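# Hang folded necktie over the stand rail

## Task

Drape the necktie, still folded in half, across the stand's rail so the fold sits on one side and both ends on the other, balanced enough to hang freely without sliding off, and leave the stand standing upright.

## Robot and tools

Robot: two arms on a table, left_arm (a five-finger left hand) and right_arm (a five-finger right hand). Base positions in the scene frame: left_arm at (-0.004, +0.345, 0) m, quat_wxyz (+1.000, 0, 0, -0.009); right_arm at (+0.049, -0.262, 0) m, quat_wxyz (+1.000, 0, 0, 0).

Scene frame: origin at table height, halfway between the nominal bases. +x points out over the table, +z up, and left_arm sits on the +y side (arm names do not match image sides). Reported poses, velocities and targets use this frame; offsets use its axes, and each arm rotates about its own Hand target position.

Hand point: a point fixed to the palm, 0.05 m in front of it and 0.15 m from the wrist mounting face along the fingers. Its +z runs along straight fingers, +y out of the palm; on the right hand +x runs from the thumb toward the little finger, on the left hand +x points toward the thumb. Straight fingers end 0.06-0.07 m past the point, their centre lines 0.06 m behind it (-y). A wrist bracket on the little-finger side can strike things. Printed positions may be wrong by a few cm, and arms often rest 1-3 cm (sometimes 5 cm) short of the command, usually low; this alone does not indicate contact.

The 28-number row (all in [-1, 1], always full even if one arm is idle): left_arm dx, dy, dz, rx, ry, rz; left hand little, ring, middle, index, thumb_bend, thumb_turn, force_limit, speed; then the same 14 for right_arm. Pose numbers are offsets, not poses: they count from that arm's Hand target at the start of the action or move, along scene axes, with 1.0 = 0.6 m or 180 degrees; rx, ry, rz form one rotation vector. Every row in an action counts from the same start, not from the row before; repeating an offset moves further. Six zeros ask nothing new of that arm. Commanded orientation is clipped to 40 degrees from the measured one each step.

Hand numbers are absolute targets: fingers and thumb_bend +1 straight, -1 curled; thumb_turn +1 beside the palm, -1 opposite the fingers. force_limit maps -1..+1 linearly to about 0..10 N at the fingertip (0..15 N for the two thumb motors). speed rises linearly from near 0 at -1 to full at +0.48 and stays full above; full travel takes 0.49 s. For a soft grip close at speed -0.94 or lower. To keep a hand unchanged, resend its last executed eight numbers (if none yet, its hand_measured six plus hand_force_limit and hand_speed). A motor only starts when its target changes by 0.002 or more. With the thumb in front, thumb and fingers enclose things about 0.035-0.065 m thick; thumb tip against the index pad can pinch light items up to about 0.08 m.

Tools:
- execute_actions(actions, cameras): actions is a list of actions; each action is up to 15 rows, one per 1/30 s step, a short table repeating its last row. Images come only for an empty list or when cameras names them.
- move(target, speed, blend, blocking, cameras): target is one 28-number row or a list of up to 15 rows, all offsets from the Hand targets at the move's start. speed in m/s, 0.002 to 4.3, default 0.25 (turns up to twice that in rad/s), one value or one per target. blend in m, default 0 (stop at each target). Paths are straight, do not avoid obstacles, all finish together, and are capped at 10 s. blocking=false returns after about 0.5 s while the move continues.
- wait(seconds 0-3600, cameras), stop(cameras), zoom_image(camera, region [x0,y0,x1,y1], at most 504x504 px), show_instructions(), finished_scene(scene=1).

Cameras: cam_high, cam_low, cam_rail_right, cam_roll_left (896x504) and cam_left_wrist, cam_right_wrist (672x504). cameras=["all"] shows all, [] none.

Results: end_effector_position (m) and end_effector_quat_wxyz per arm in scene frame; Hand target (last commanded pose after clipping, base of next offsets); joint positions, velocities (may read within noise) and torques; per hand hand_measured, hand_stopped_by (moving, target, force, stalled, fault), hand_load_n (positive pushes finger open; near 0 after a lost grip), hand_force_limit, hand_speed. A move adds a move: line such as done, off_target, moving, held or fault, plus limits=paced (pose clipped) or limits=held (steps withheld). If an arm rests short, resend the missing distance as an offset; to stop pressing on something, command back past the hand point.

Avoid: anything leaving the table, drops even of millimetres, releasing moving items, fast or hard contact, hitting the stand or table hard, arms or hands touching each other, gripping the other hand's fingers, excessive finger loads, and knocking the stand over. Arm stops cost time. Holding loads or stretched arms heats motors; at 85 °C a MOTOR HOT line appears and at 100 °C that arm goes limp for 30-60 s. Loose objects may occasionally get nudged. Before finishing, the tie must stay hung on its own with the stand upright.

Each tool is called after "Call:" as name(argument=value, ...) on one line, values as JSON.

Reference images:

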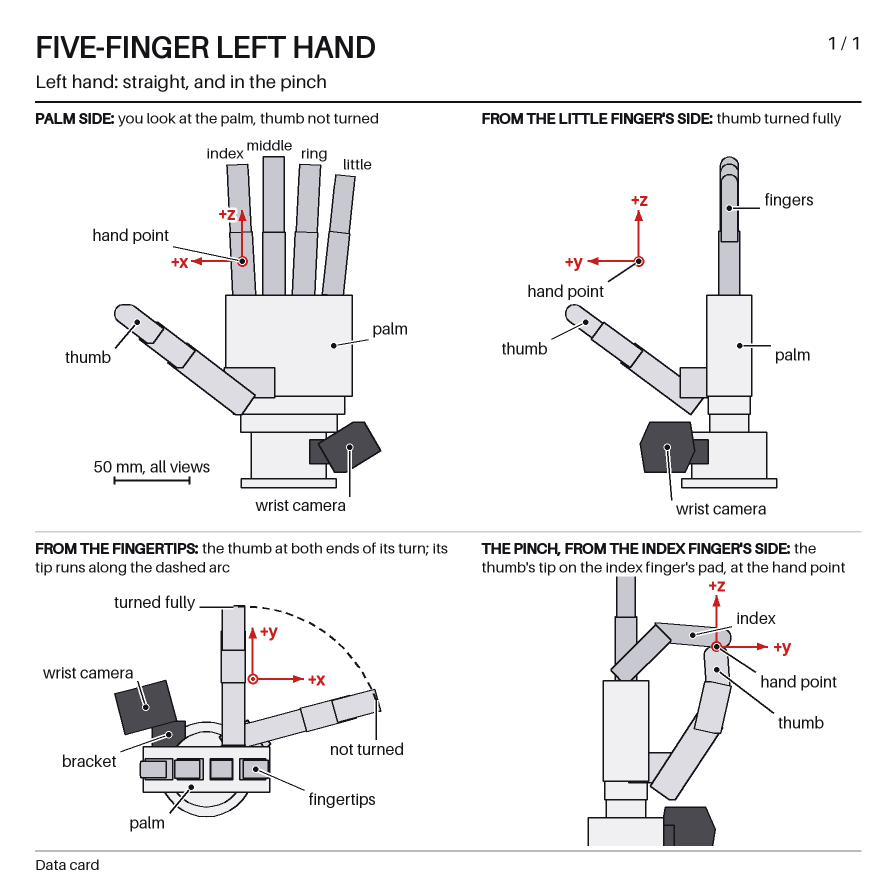

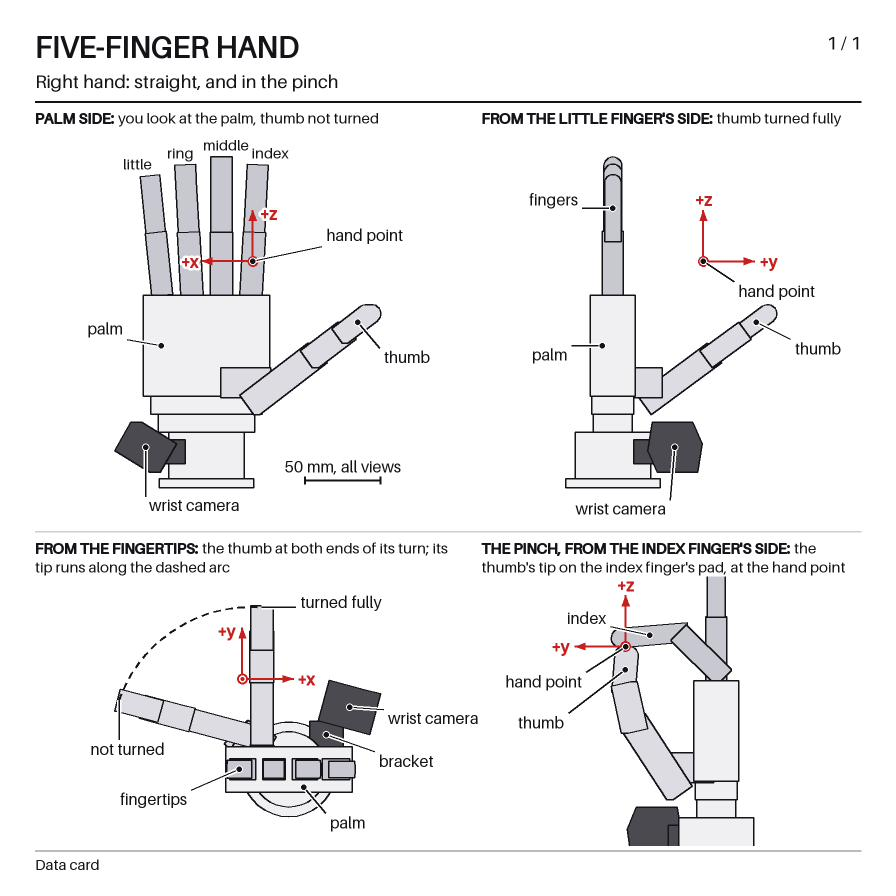

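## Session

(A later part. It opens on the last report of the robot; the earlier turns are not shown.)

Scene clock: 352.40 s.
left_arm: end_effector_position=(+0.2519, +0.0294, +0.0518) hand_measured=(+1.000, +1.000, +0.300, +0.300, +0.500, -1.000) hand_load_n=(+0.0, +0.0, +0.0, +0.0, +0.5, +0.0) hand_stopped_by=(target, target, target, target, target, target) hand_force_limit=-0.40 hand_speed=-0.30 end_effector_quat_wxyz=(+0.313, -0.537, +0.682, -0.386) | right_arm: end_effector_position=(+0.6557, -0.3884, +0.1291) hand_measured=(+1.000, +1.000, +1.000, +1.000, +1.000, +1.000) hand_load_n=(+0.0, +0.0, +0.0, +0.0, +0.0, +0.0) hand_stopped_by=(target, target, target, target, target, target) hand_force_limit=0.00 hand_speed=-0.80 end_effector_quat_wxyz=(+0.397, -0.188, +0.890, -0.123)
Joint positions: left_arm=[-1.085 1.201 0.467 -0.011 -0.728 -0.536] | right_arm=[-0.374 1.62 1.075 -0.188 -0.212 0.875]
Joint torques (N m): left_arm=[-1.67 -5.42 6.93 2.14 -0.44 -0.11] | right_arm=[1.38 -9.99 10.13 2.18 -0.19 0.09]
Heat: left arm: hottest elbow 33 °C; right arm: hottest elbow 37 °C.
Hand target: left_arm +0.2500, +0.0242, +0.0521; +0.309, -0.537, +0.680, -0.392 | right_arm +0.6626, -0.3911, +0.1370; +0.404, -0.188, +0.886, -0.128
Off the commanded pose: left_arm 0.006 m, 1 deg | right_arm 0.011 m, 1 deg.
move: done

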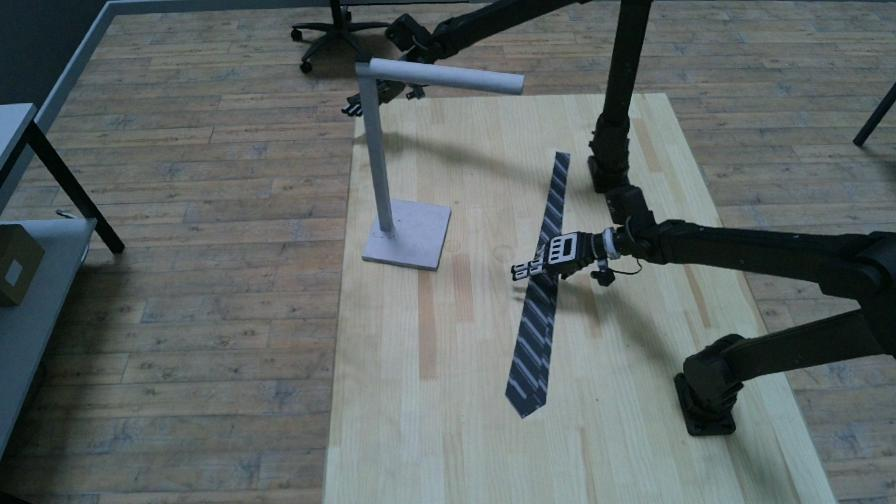

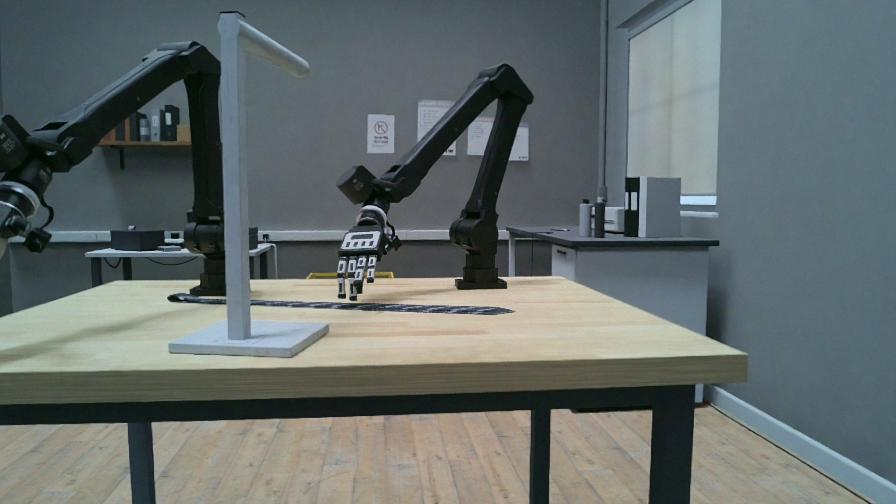

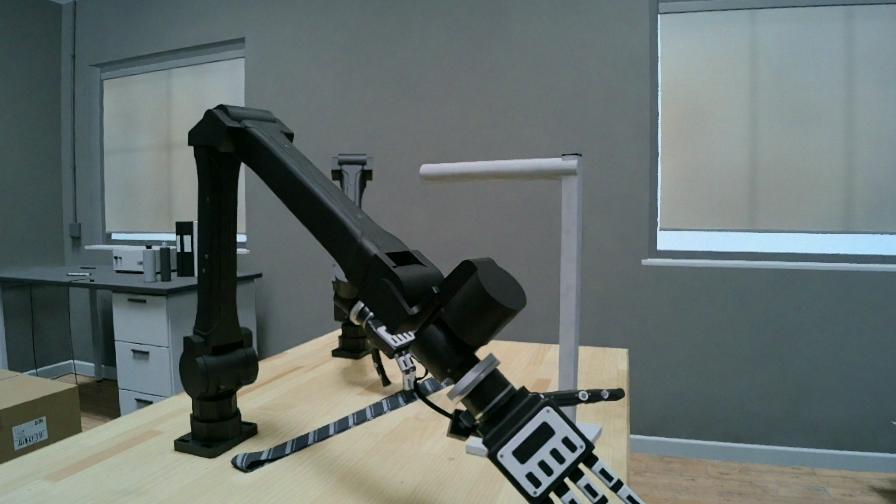

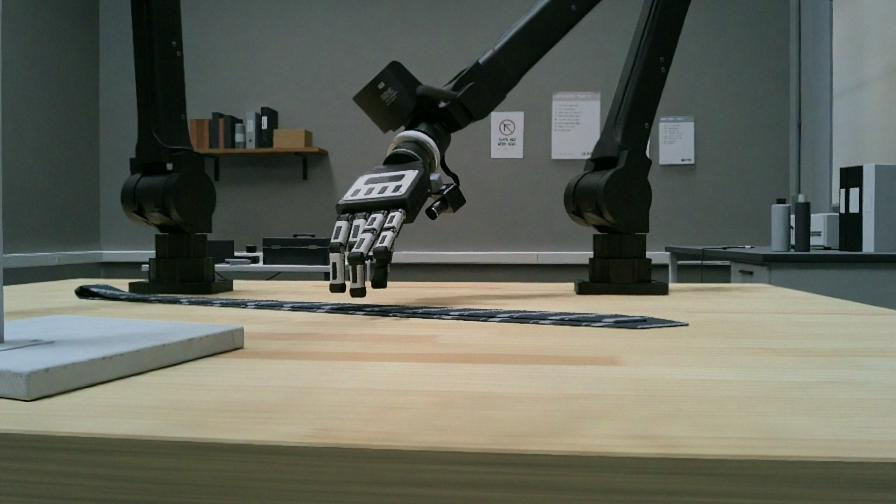

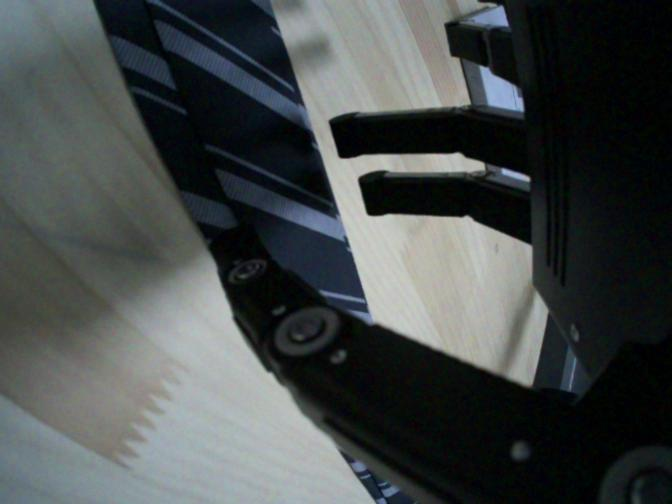

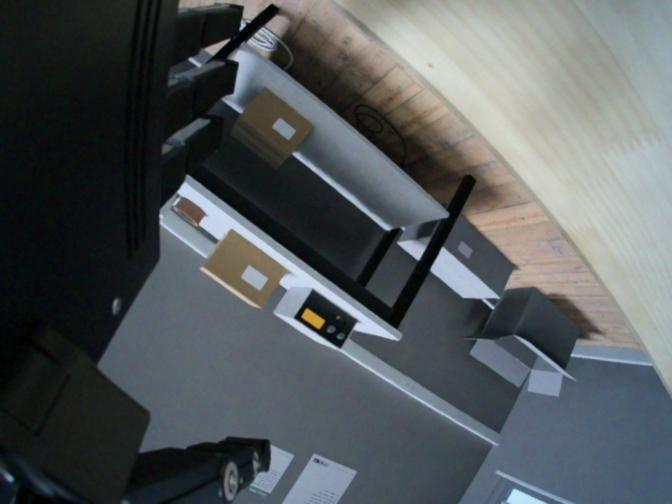

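Call:
move(target=[0.03, -0.01, -0.037, 0,0,0, 1,1,0.3,0.3,0.5,-1,-0.4,-0.3, 0,0,0,0,0,0,1,1,1,1,1,1,0,-0.8], speed=0.06, cameras=["cam_high","cam_low","cam_roll_left","cam_left_wrist"])

Call:
zoom_image(camera="cam_high", region=[490, 190, 630, 310])

Call:
zoom_image(camera="cam_roll_left", region=[300, 120, 520, 340])

Call:
zoom_image(camera="cam_low", region=[300, 180, 440, 330])

Scene clock: 382.97 s.
left_arm: end_effector_position=(+0.2647, +0.0158, +0.0370) hand_measured=(+1.000, +1.000, +0.300, +0.300, +0.500, -1.000) hand_load_n=(+0.0, +0.0, -0.5, +0.0, +0.0, +0.0) hand_stopped_by=(target, target, target, target, target, target) hand_force_limit=-0.40 hand_speed=-0.30 end_effector_quat_wxyz=(+0.307, -0.538, +0.676, -0.400) | right_arm: end_effector_position=(+0.6557, -0.3884, +0.1291) hand_measured=(+1.000, +1.000, +1.000, +1.000, +1.000, +1.000) hand_load_n=(+0.0, +0.0, +0.0, +0.0, +0.0, +0.0) hand_stopped_by=(target, target, target, target, target, target) hand_force_limit=0.00 hand_speed=-0.80 end_effector_quat_wxyz=(+0.397, -0.188, +0.890, -0.123)
Joint positions: left_arm=[-1.063 1.295 0.467 0.128 -0.702 -0.516] | right_arm=[-0.374 1.62 1.075 -0.188 -0.212 0.875]
Joint torques (N m): left_arm=[0.03 -5.3 6.54 1.92 -0.12 0.06] | right_arm=[1.61 -10.17 10.24 1.8 -0.19 0.12]
Heat: left arm: hottest elbow 32 °C; right arm: hottest elbow 38 °C.
Hand target: left_arm +0.2680, +0.0181, +0.0299; +0.309, -0.537, +0.680, -0.392 | right_arm +0.6626, -0.3911, +0.1370; +0.404, -0.188, +0.886, -0.128
Off the commanded pose: left_arm 0.008 m, 1 deg | right_arm 0.011 m, 1 deg.
move: done

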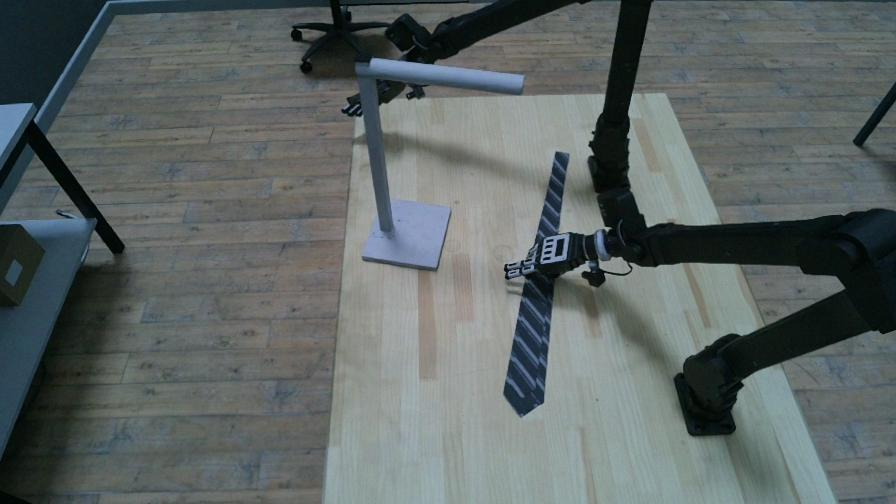

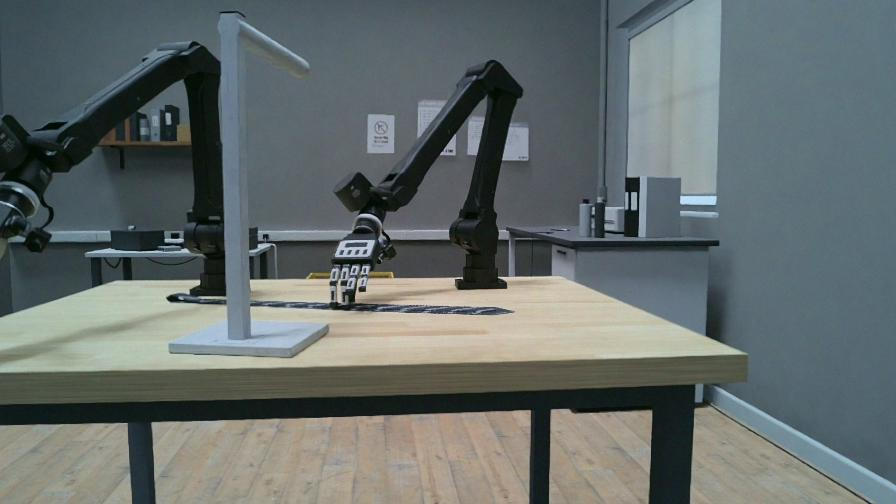

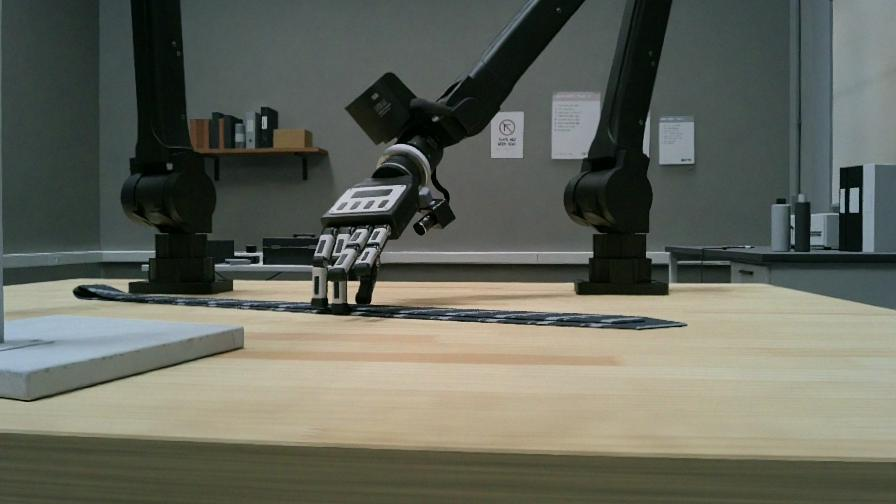

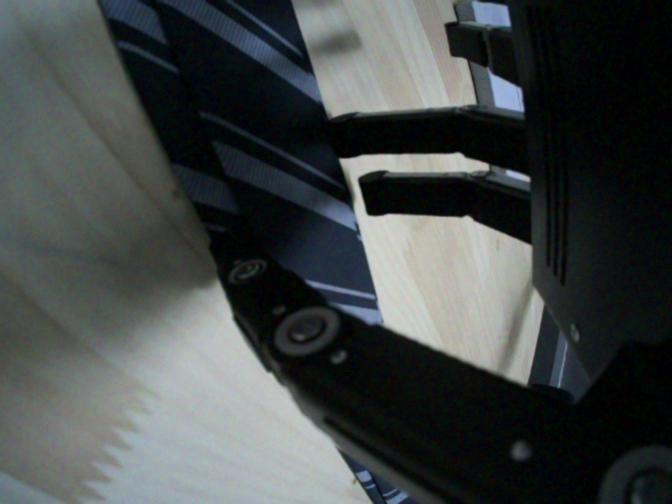

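Scaled by 3.600 from the camera's image (finer frame: 1280x720).

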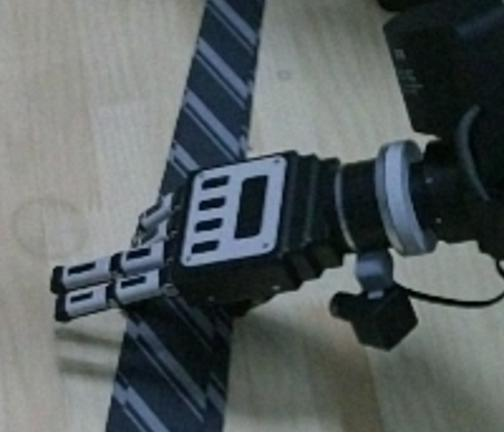

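Scaled by 2.291 from the camera's image (finer frame: 1280x720).

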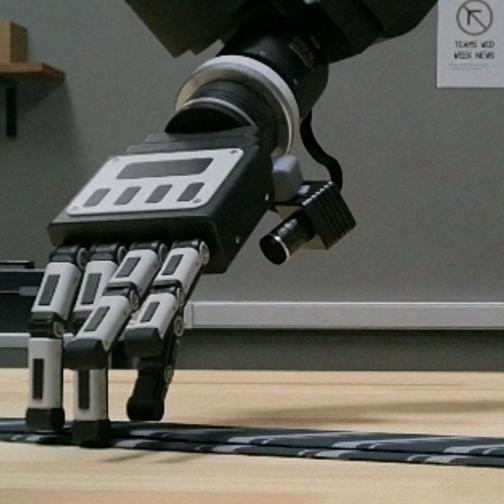

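Scaled by 3.360 from the camera's image (finer frame: 1280x720).

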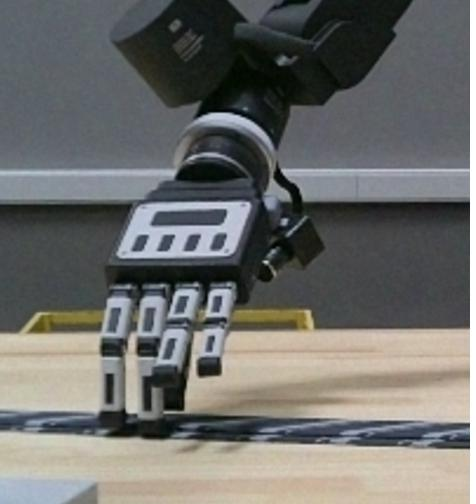

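Call:
move(target=[[0.0, 0.0, 0.035, 0,0,0, 1,1,0.45,0.45,0.5,-1,-0.4,-0.3, 0,0,0,0,0,0,1,1,1,1,1,1,0,-0.8],[0.025, 0.0, 0.035, 0,0,0, 1,1,0.45,0.45,0.5,-1,-0.4,-0.3, 0,0,0,0,0,0,1,1,1,1,1,1,0,-0.8],[0.025, 0.0, 0.01, 0,0,0, 1,1,0.45,0.45,0.5,-1,-0.4,-0.3, 0,0,0,0,0,0,1,1,1,1,1,1,0,-0.8]], speed=0.06, cameras=["cam_high","cam_low","cam_roll_left","cam_left_wrist"])

Call:
zoom_image(camera="cam_high", region=[490, 190, 630, 310])

Call:
zoom_image(camera="cam_roll_left", region=[300, 160, 460, 340])

Call:
zoom_image(camera="cam_low", region=[300, 220, 400, 330])

Scene clock: 406.23 s.
left_arm: end_effector_position=(+0.2753, +0.0243, +0.0332) hand_measured=(+1.000, +1.000, +0.450, +0.450, +0.500, -1.000) hand_load_n=(+0.0, +0.0, -0.5, +0.0, -0.5, -0.5) hand_stopped_by=(target, target, target, target, target, target) hand_force_limit=-0.40 hand_speed=-0.30 end_effector_quat_wxyz=(+0.308, -0.537, +0.683, -0.389) | right_arm: end_effector_position=(+0.6557, -0.3884, +0.1291) hand_measured=(+1.000, +1.000, +1.000, +1.000, +1.000, +1.000) hand_load_n=(+0.0, +0.0, +0.0, +0.0, +0.0, -0.5) hand_stopped_by=(target, target, target, target, target, target) hand_force_limit=0.00 hand_speed=-0.80 end_effector_quat_wxyz=(+0.397, -0.188, +0.890, -0.123)
Joint positions: left_arm=[-1.018 1.302 0.471 0.128 -0.667 -0.478] | right_arm=[-0.374 1.62 1.075 -0.188 -0.212 0.875]
Joint torques (N m): left_arm=[-0.21 -5.83 7.8 2.09 -0.18 0.07] | right_arm=[1.85 -9.47 10.06 2.13 -0.18 0.16]
Heat: left arm: hottest waist 31 °C; right arm: hottest elbow 38 °C.
Hand target: left_arm +0.2829, +0.0182, +0.0359; +0.309, -0.537, +0.680, -0.392 | right_arm +0.6626, -0.3911, +0.1370; +0.404, -0.188, +0.886, -0.128
Off the commanded pose: left_arm 0.010 m, 1 deg | right_arm 0.011 m, 1 deg.
move: done

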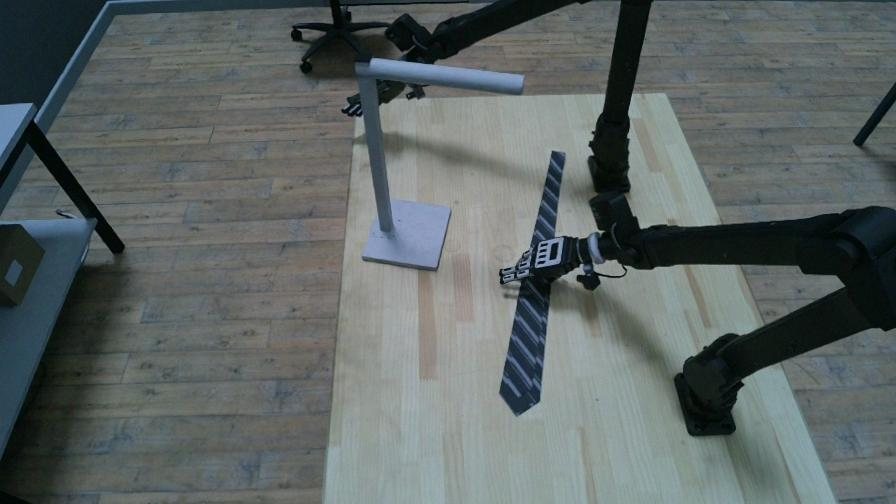

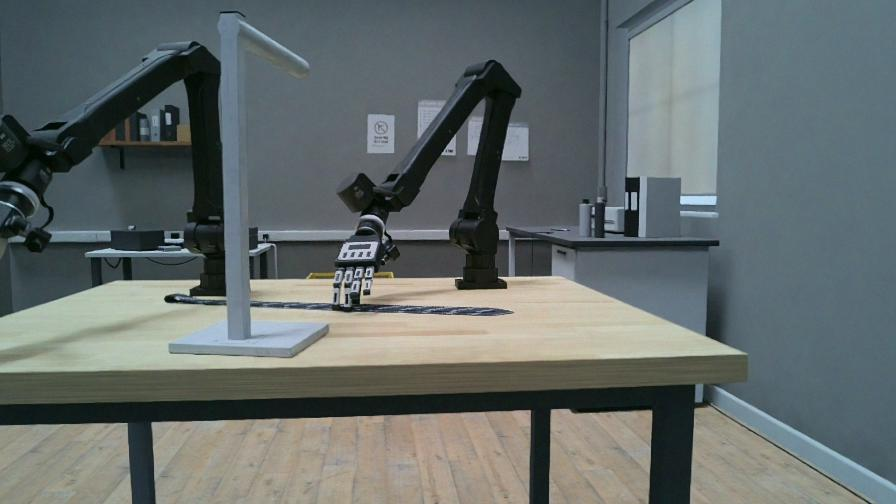

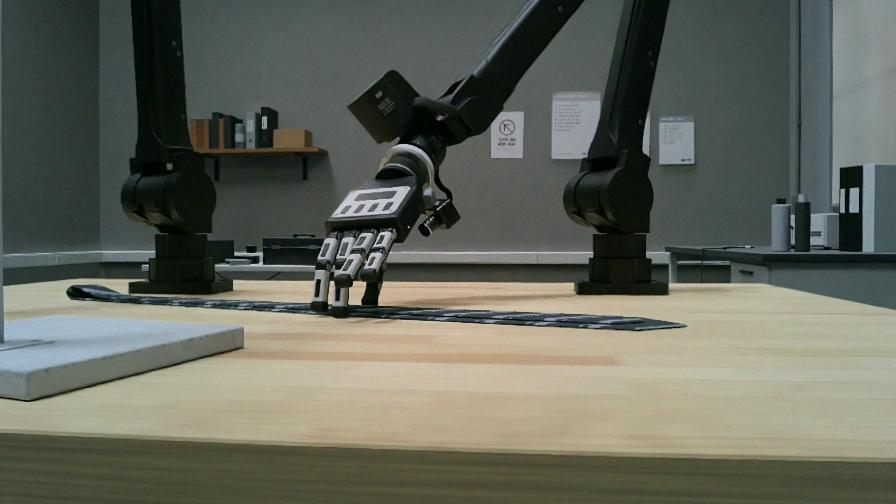

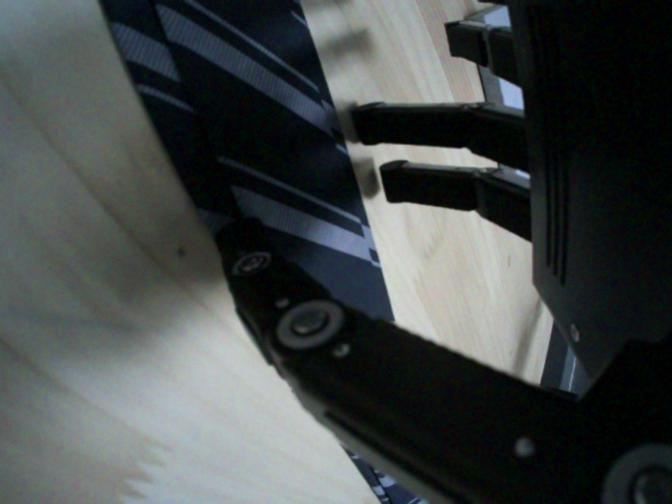

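Scaled by 3.600 from the camera's image (finer frame: 1280x720).

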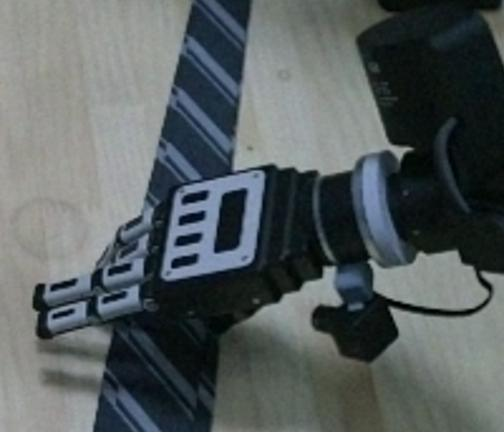

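Scaled by 2.800 from the camera's image (finer frame: 1280x720).

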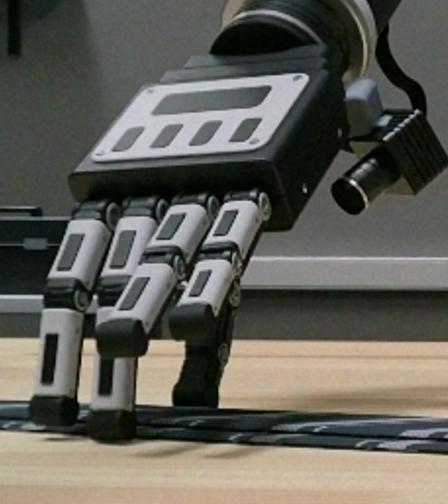

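Scaled by 4.582 from the camera's image (finer frame: 1280x720).

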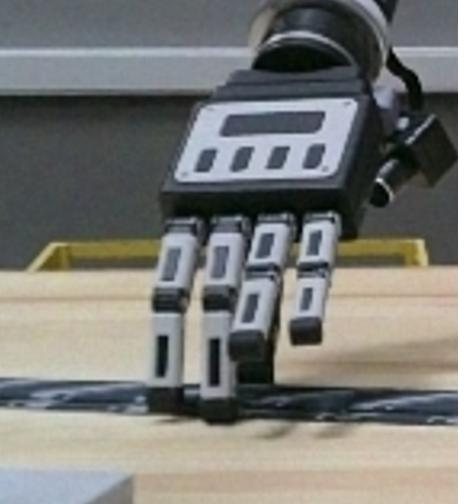

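Call:
move(target=[[0.0, 0.0, 0.03, 0,0,0, 1,1,0.45,0.45,0.75,-1,-0.4,-0.3, 0,0,0,0,0,0,1,1,1,1,1,1,0,-0.8],[0.0, 0.0, -0.01, 0,0,0, 1,1,0.45,0.45,0.75,-1,-0.4,-0.3, 0,0,0,0,0,0,1,1,1,1,1,1,0,-0.8]], speed=0.06, cameras=["cam_high","cam_low","cam_roll_left","cam_left_wrist"])

Call:
zoom_image(camera="cam_roll_left", region=[300, 160, 460, 340])

Call:
zoom_image(camera="cam_left_wrist", region=[100, 0, 500, 400])

Scene clock: 432.03 s.
left_arm: end_effector_position=(+0.2801, +0.0166, +0.0385) hand_measured=(+1.000, +1.000, +0.450, +0.450, +0.750, -1.000) hand_load_n=(+0.0, +0.0, +0.0, +0.0, +0.0, -1.5) hand_stopped_by=(target, target, target, target, target, target) hand_force_limit=-0.40 hand_speed=-0.30 end_effector_quat_wxyz=(+0.307, -0.538, +0.675, -0.401) | right_arm: end_effector_position=(+0.6557, -0.3884, +0.1291) hand_measured=(+1.000, +1.000, +1.000, +1.000, +1.000, +1.000) hand_load_n=(+0.0, +0.0, +0.0, +0.0, +0.0, +0.0) hand_stopped_by=(target, target, target, target, target, target) hand_force_limit=0.00 hand_speed=-0.80 end_effector_quat_wxyz=(+0.397, -0.188, +0.890, -0.123)
Joint positions: left_arm=[-1.017 1.311 0.48 0.158 -0.667 -0.478] | right_arm=[-0.374 1.62 1.075 -0.188 -0.212 0.875]
Joint torques (N m): left_arm=[-0.26 -5.07 6.72 1.85 -0.19 0.06] | right_arm=[1.2 -10.64 10.07 2.37 -0.13 0.15]
Heat: left arm: hottest elbow 32 °C; right arm: hottest elbow 38 °C.
Hand target: left_arm +0.2828, +0.0182, +0.0298; +0.309, -0.537, +0.680, -0.392 | right_arm +0.6626, -0.3911, +0.1370; +0.404, -0.188, +0.886, -0.128
Off the commanded pose: left_arm 0.009 m, 1 deg | right_arm 0.011 m, 1 deg.
move: done

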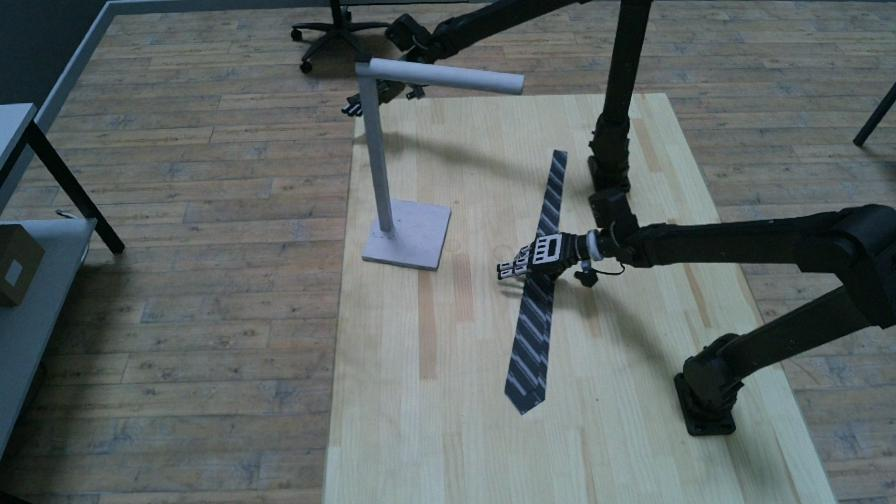

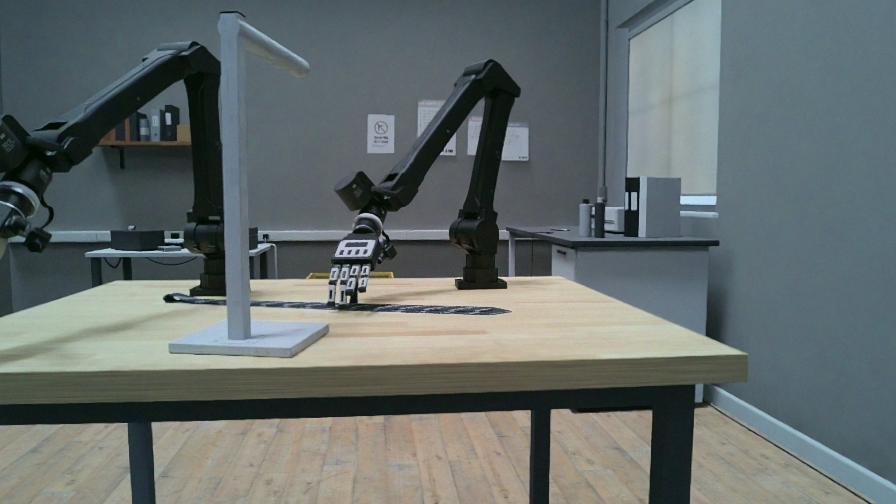

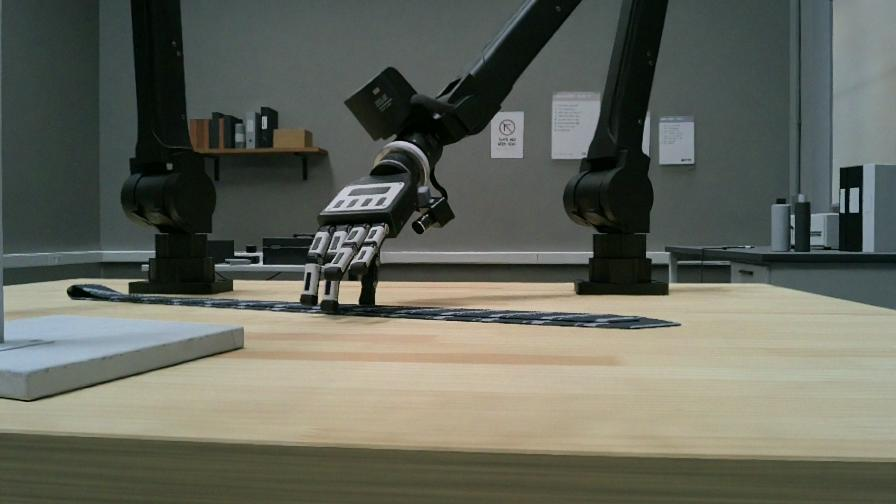

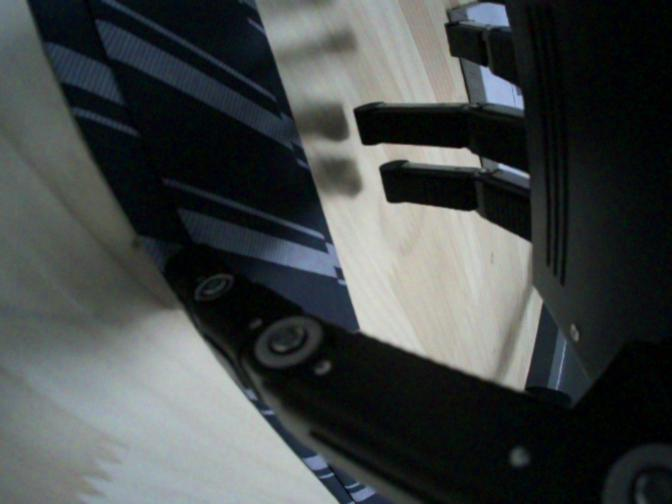

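Scaled by 2.800 from the camera's image (finer frame: 1280x720).

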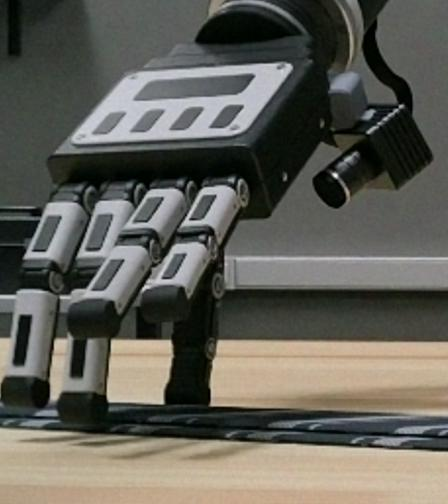

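Scaled by 1.260 from the camera's image (finer frame: 960x720).

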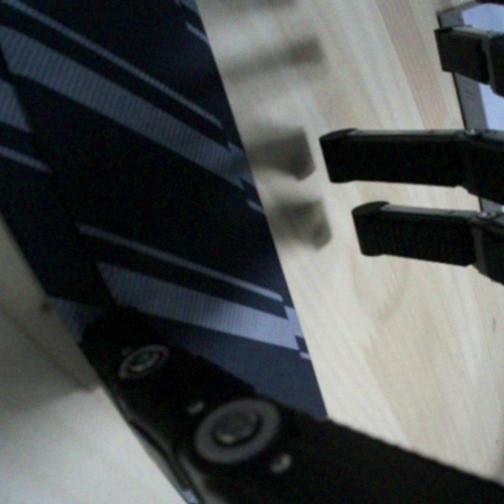

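Call:
move(target=[[0.0, 0.0, 0.04, 0.0104,0.0432,0, 1,1,0.45,0.45,0.75,-1,-0.4,-0.3, 0,0,0,0,0,0,1,1,1,1,1,1,0,-0.8],[-0.02, 0.008, 0.04, 0.0104,0.0432,0, 1,1,0.45,0.45,0.75,-1,-0.4,-0.3, 0,0,0,0,0,0,1,1,1,1,1,1,0,-0.8],[-0.02, 0.008, 0.003, 0.0104,0.0432,0, 1,1,0.45,0.45,0.75,-1,-0.4,-0.3, 0,0,0,0,0,0,1,1,1,1,1,1,0,-0.8]], speed=0.06, cameras=["cam_high","cam_low","cam_roll_left","cam_left_wrist"])

Call:
zoom_image(camera="cam_roll_left", region=[300, 160, 460, 340])

Call:
zoom_image(camera="cam_left_wrist", region=[100, 0, 500, 400])

Scene clock: 465.60 s.
left_arm: end_effector_position=(+0.2745, +0.0251, +0.0387) hand_measured=(+1.000, +1.000, +0.450, +0.450, +0.750, -1.000) hand_load_n=(+0.0, +0.0, +0.0, +0.0, +0.0, +0.0) hand_stopped_by=(target, target, target, target, target, target) hand_force_limit=-0.40 hand_speed=-0.30 end_effector_quat_wxyz=(+0.274, -0.558, +0.703, -0.346) | right_arm: end_effector_position=(+0.6557, -0.3884, +0.1291) hand_measured=(+1.000, +1.000, +1.000, +1.000, +1.000, +1.000) hand_load_n=(+0.0, +0.0, +0.0, +0.0, +0.0, -0.5) hand_stopped_by=(target, target, target, target, target, target) hand_force_limit=0.00 hand_speed=-0.80 end_effector_quat_wxyz=(+0.397, -0.188, +0.890, -0.123)
Joint positions: left_arm=[-0.974 1.278 0.551 -0.089 -0.578 -0.528] | right_arm=[-0.374 1.62 1.075 -0.188 -0.212 0.875]
Joint torques (N m): left_arm=[-1.55 -6.01 6.57 1.95 -0.29 -0.11] | right_arm=[2.08 -9.64 10.29 2.03 -0.12 0.12]
Heat: left arm: hottest waist 31 °C; right arm: hottest elbow 38 °C.
Hand target: left_arm +0.2709, +0.0229, +0.0316; +0.271, -0.557, +0.706, -0.344 | right_arm +0.6626, -0.3911, +0.1370; +0.404, -0.188, +0.886, -0.128
Off the commanded pose: left_arm 0.008 m, 1 deg | right_arm 0.011 m, 1 deg.
move: done

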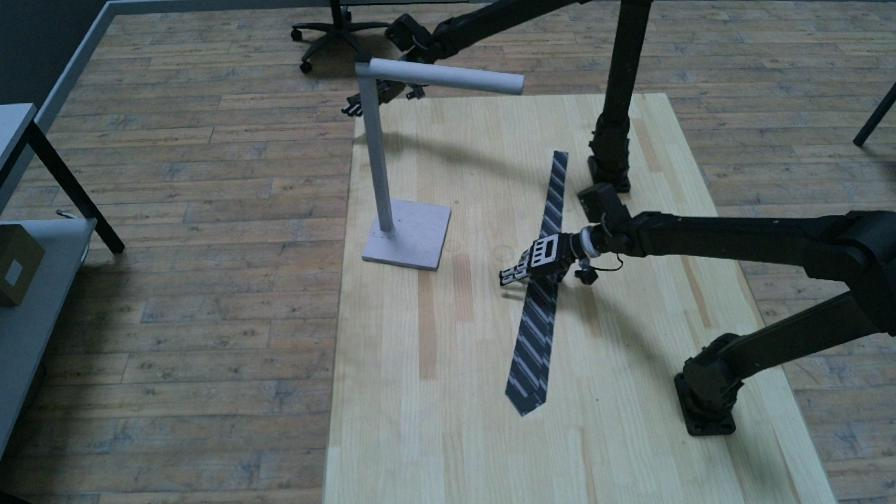

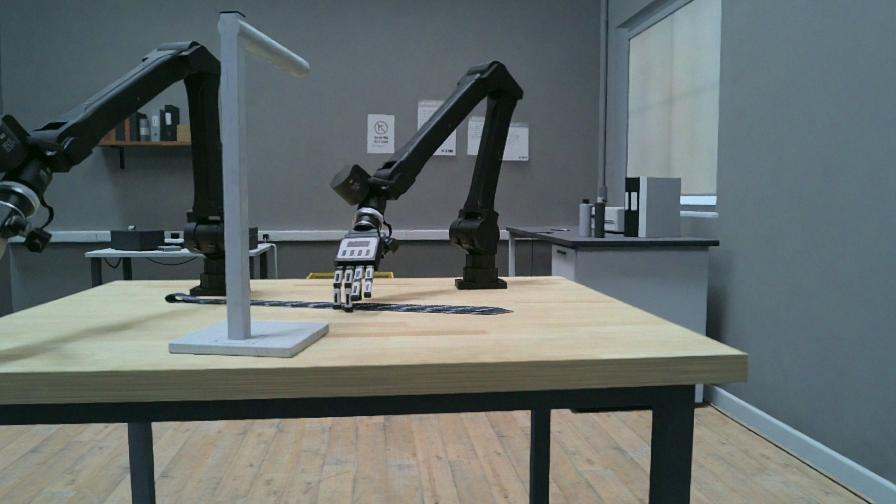

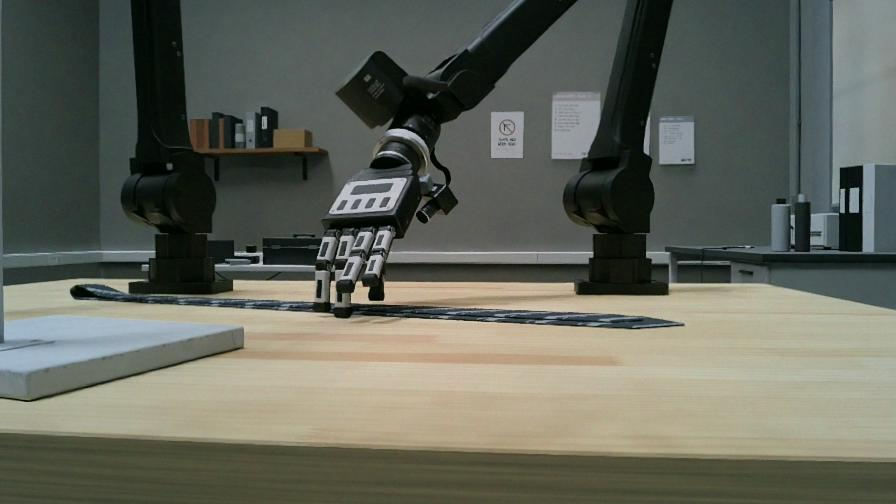

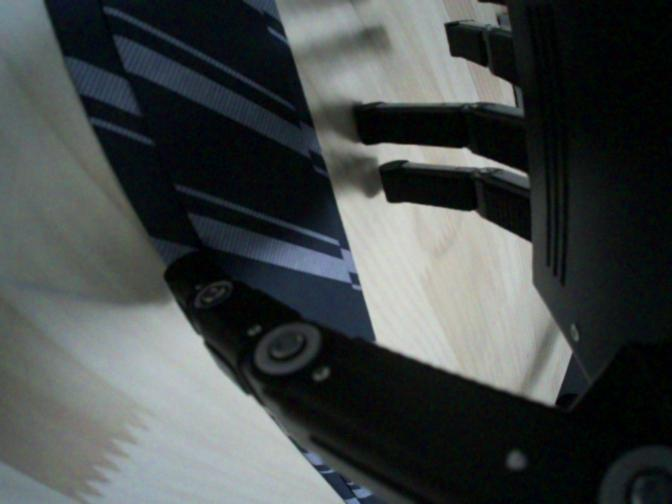

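Scaled by 2.800 from the camera's image (finer frame: 1280x720).

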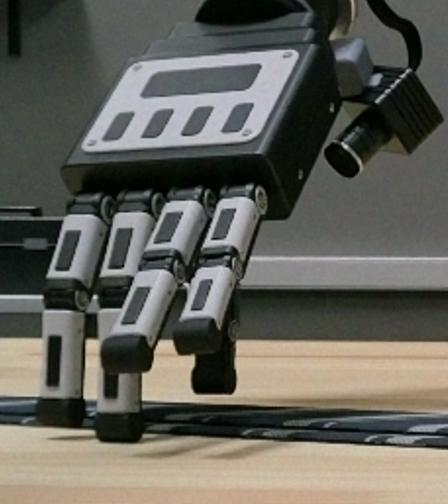

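Scaled by 1.260 from the camera's image (finer frame: 960x720).

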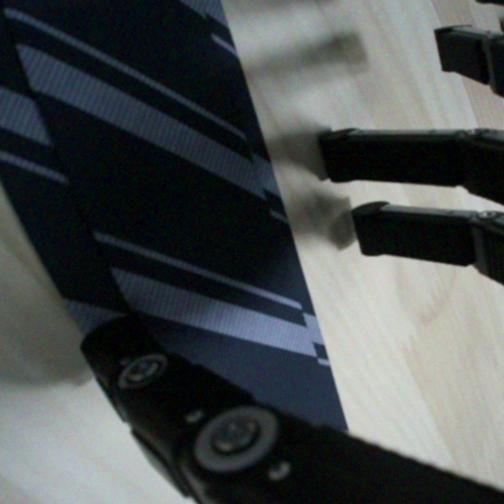

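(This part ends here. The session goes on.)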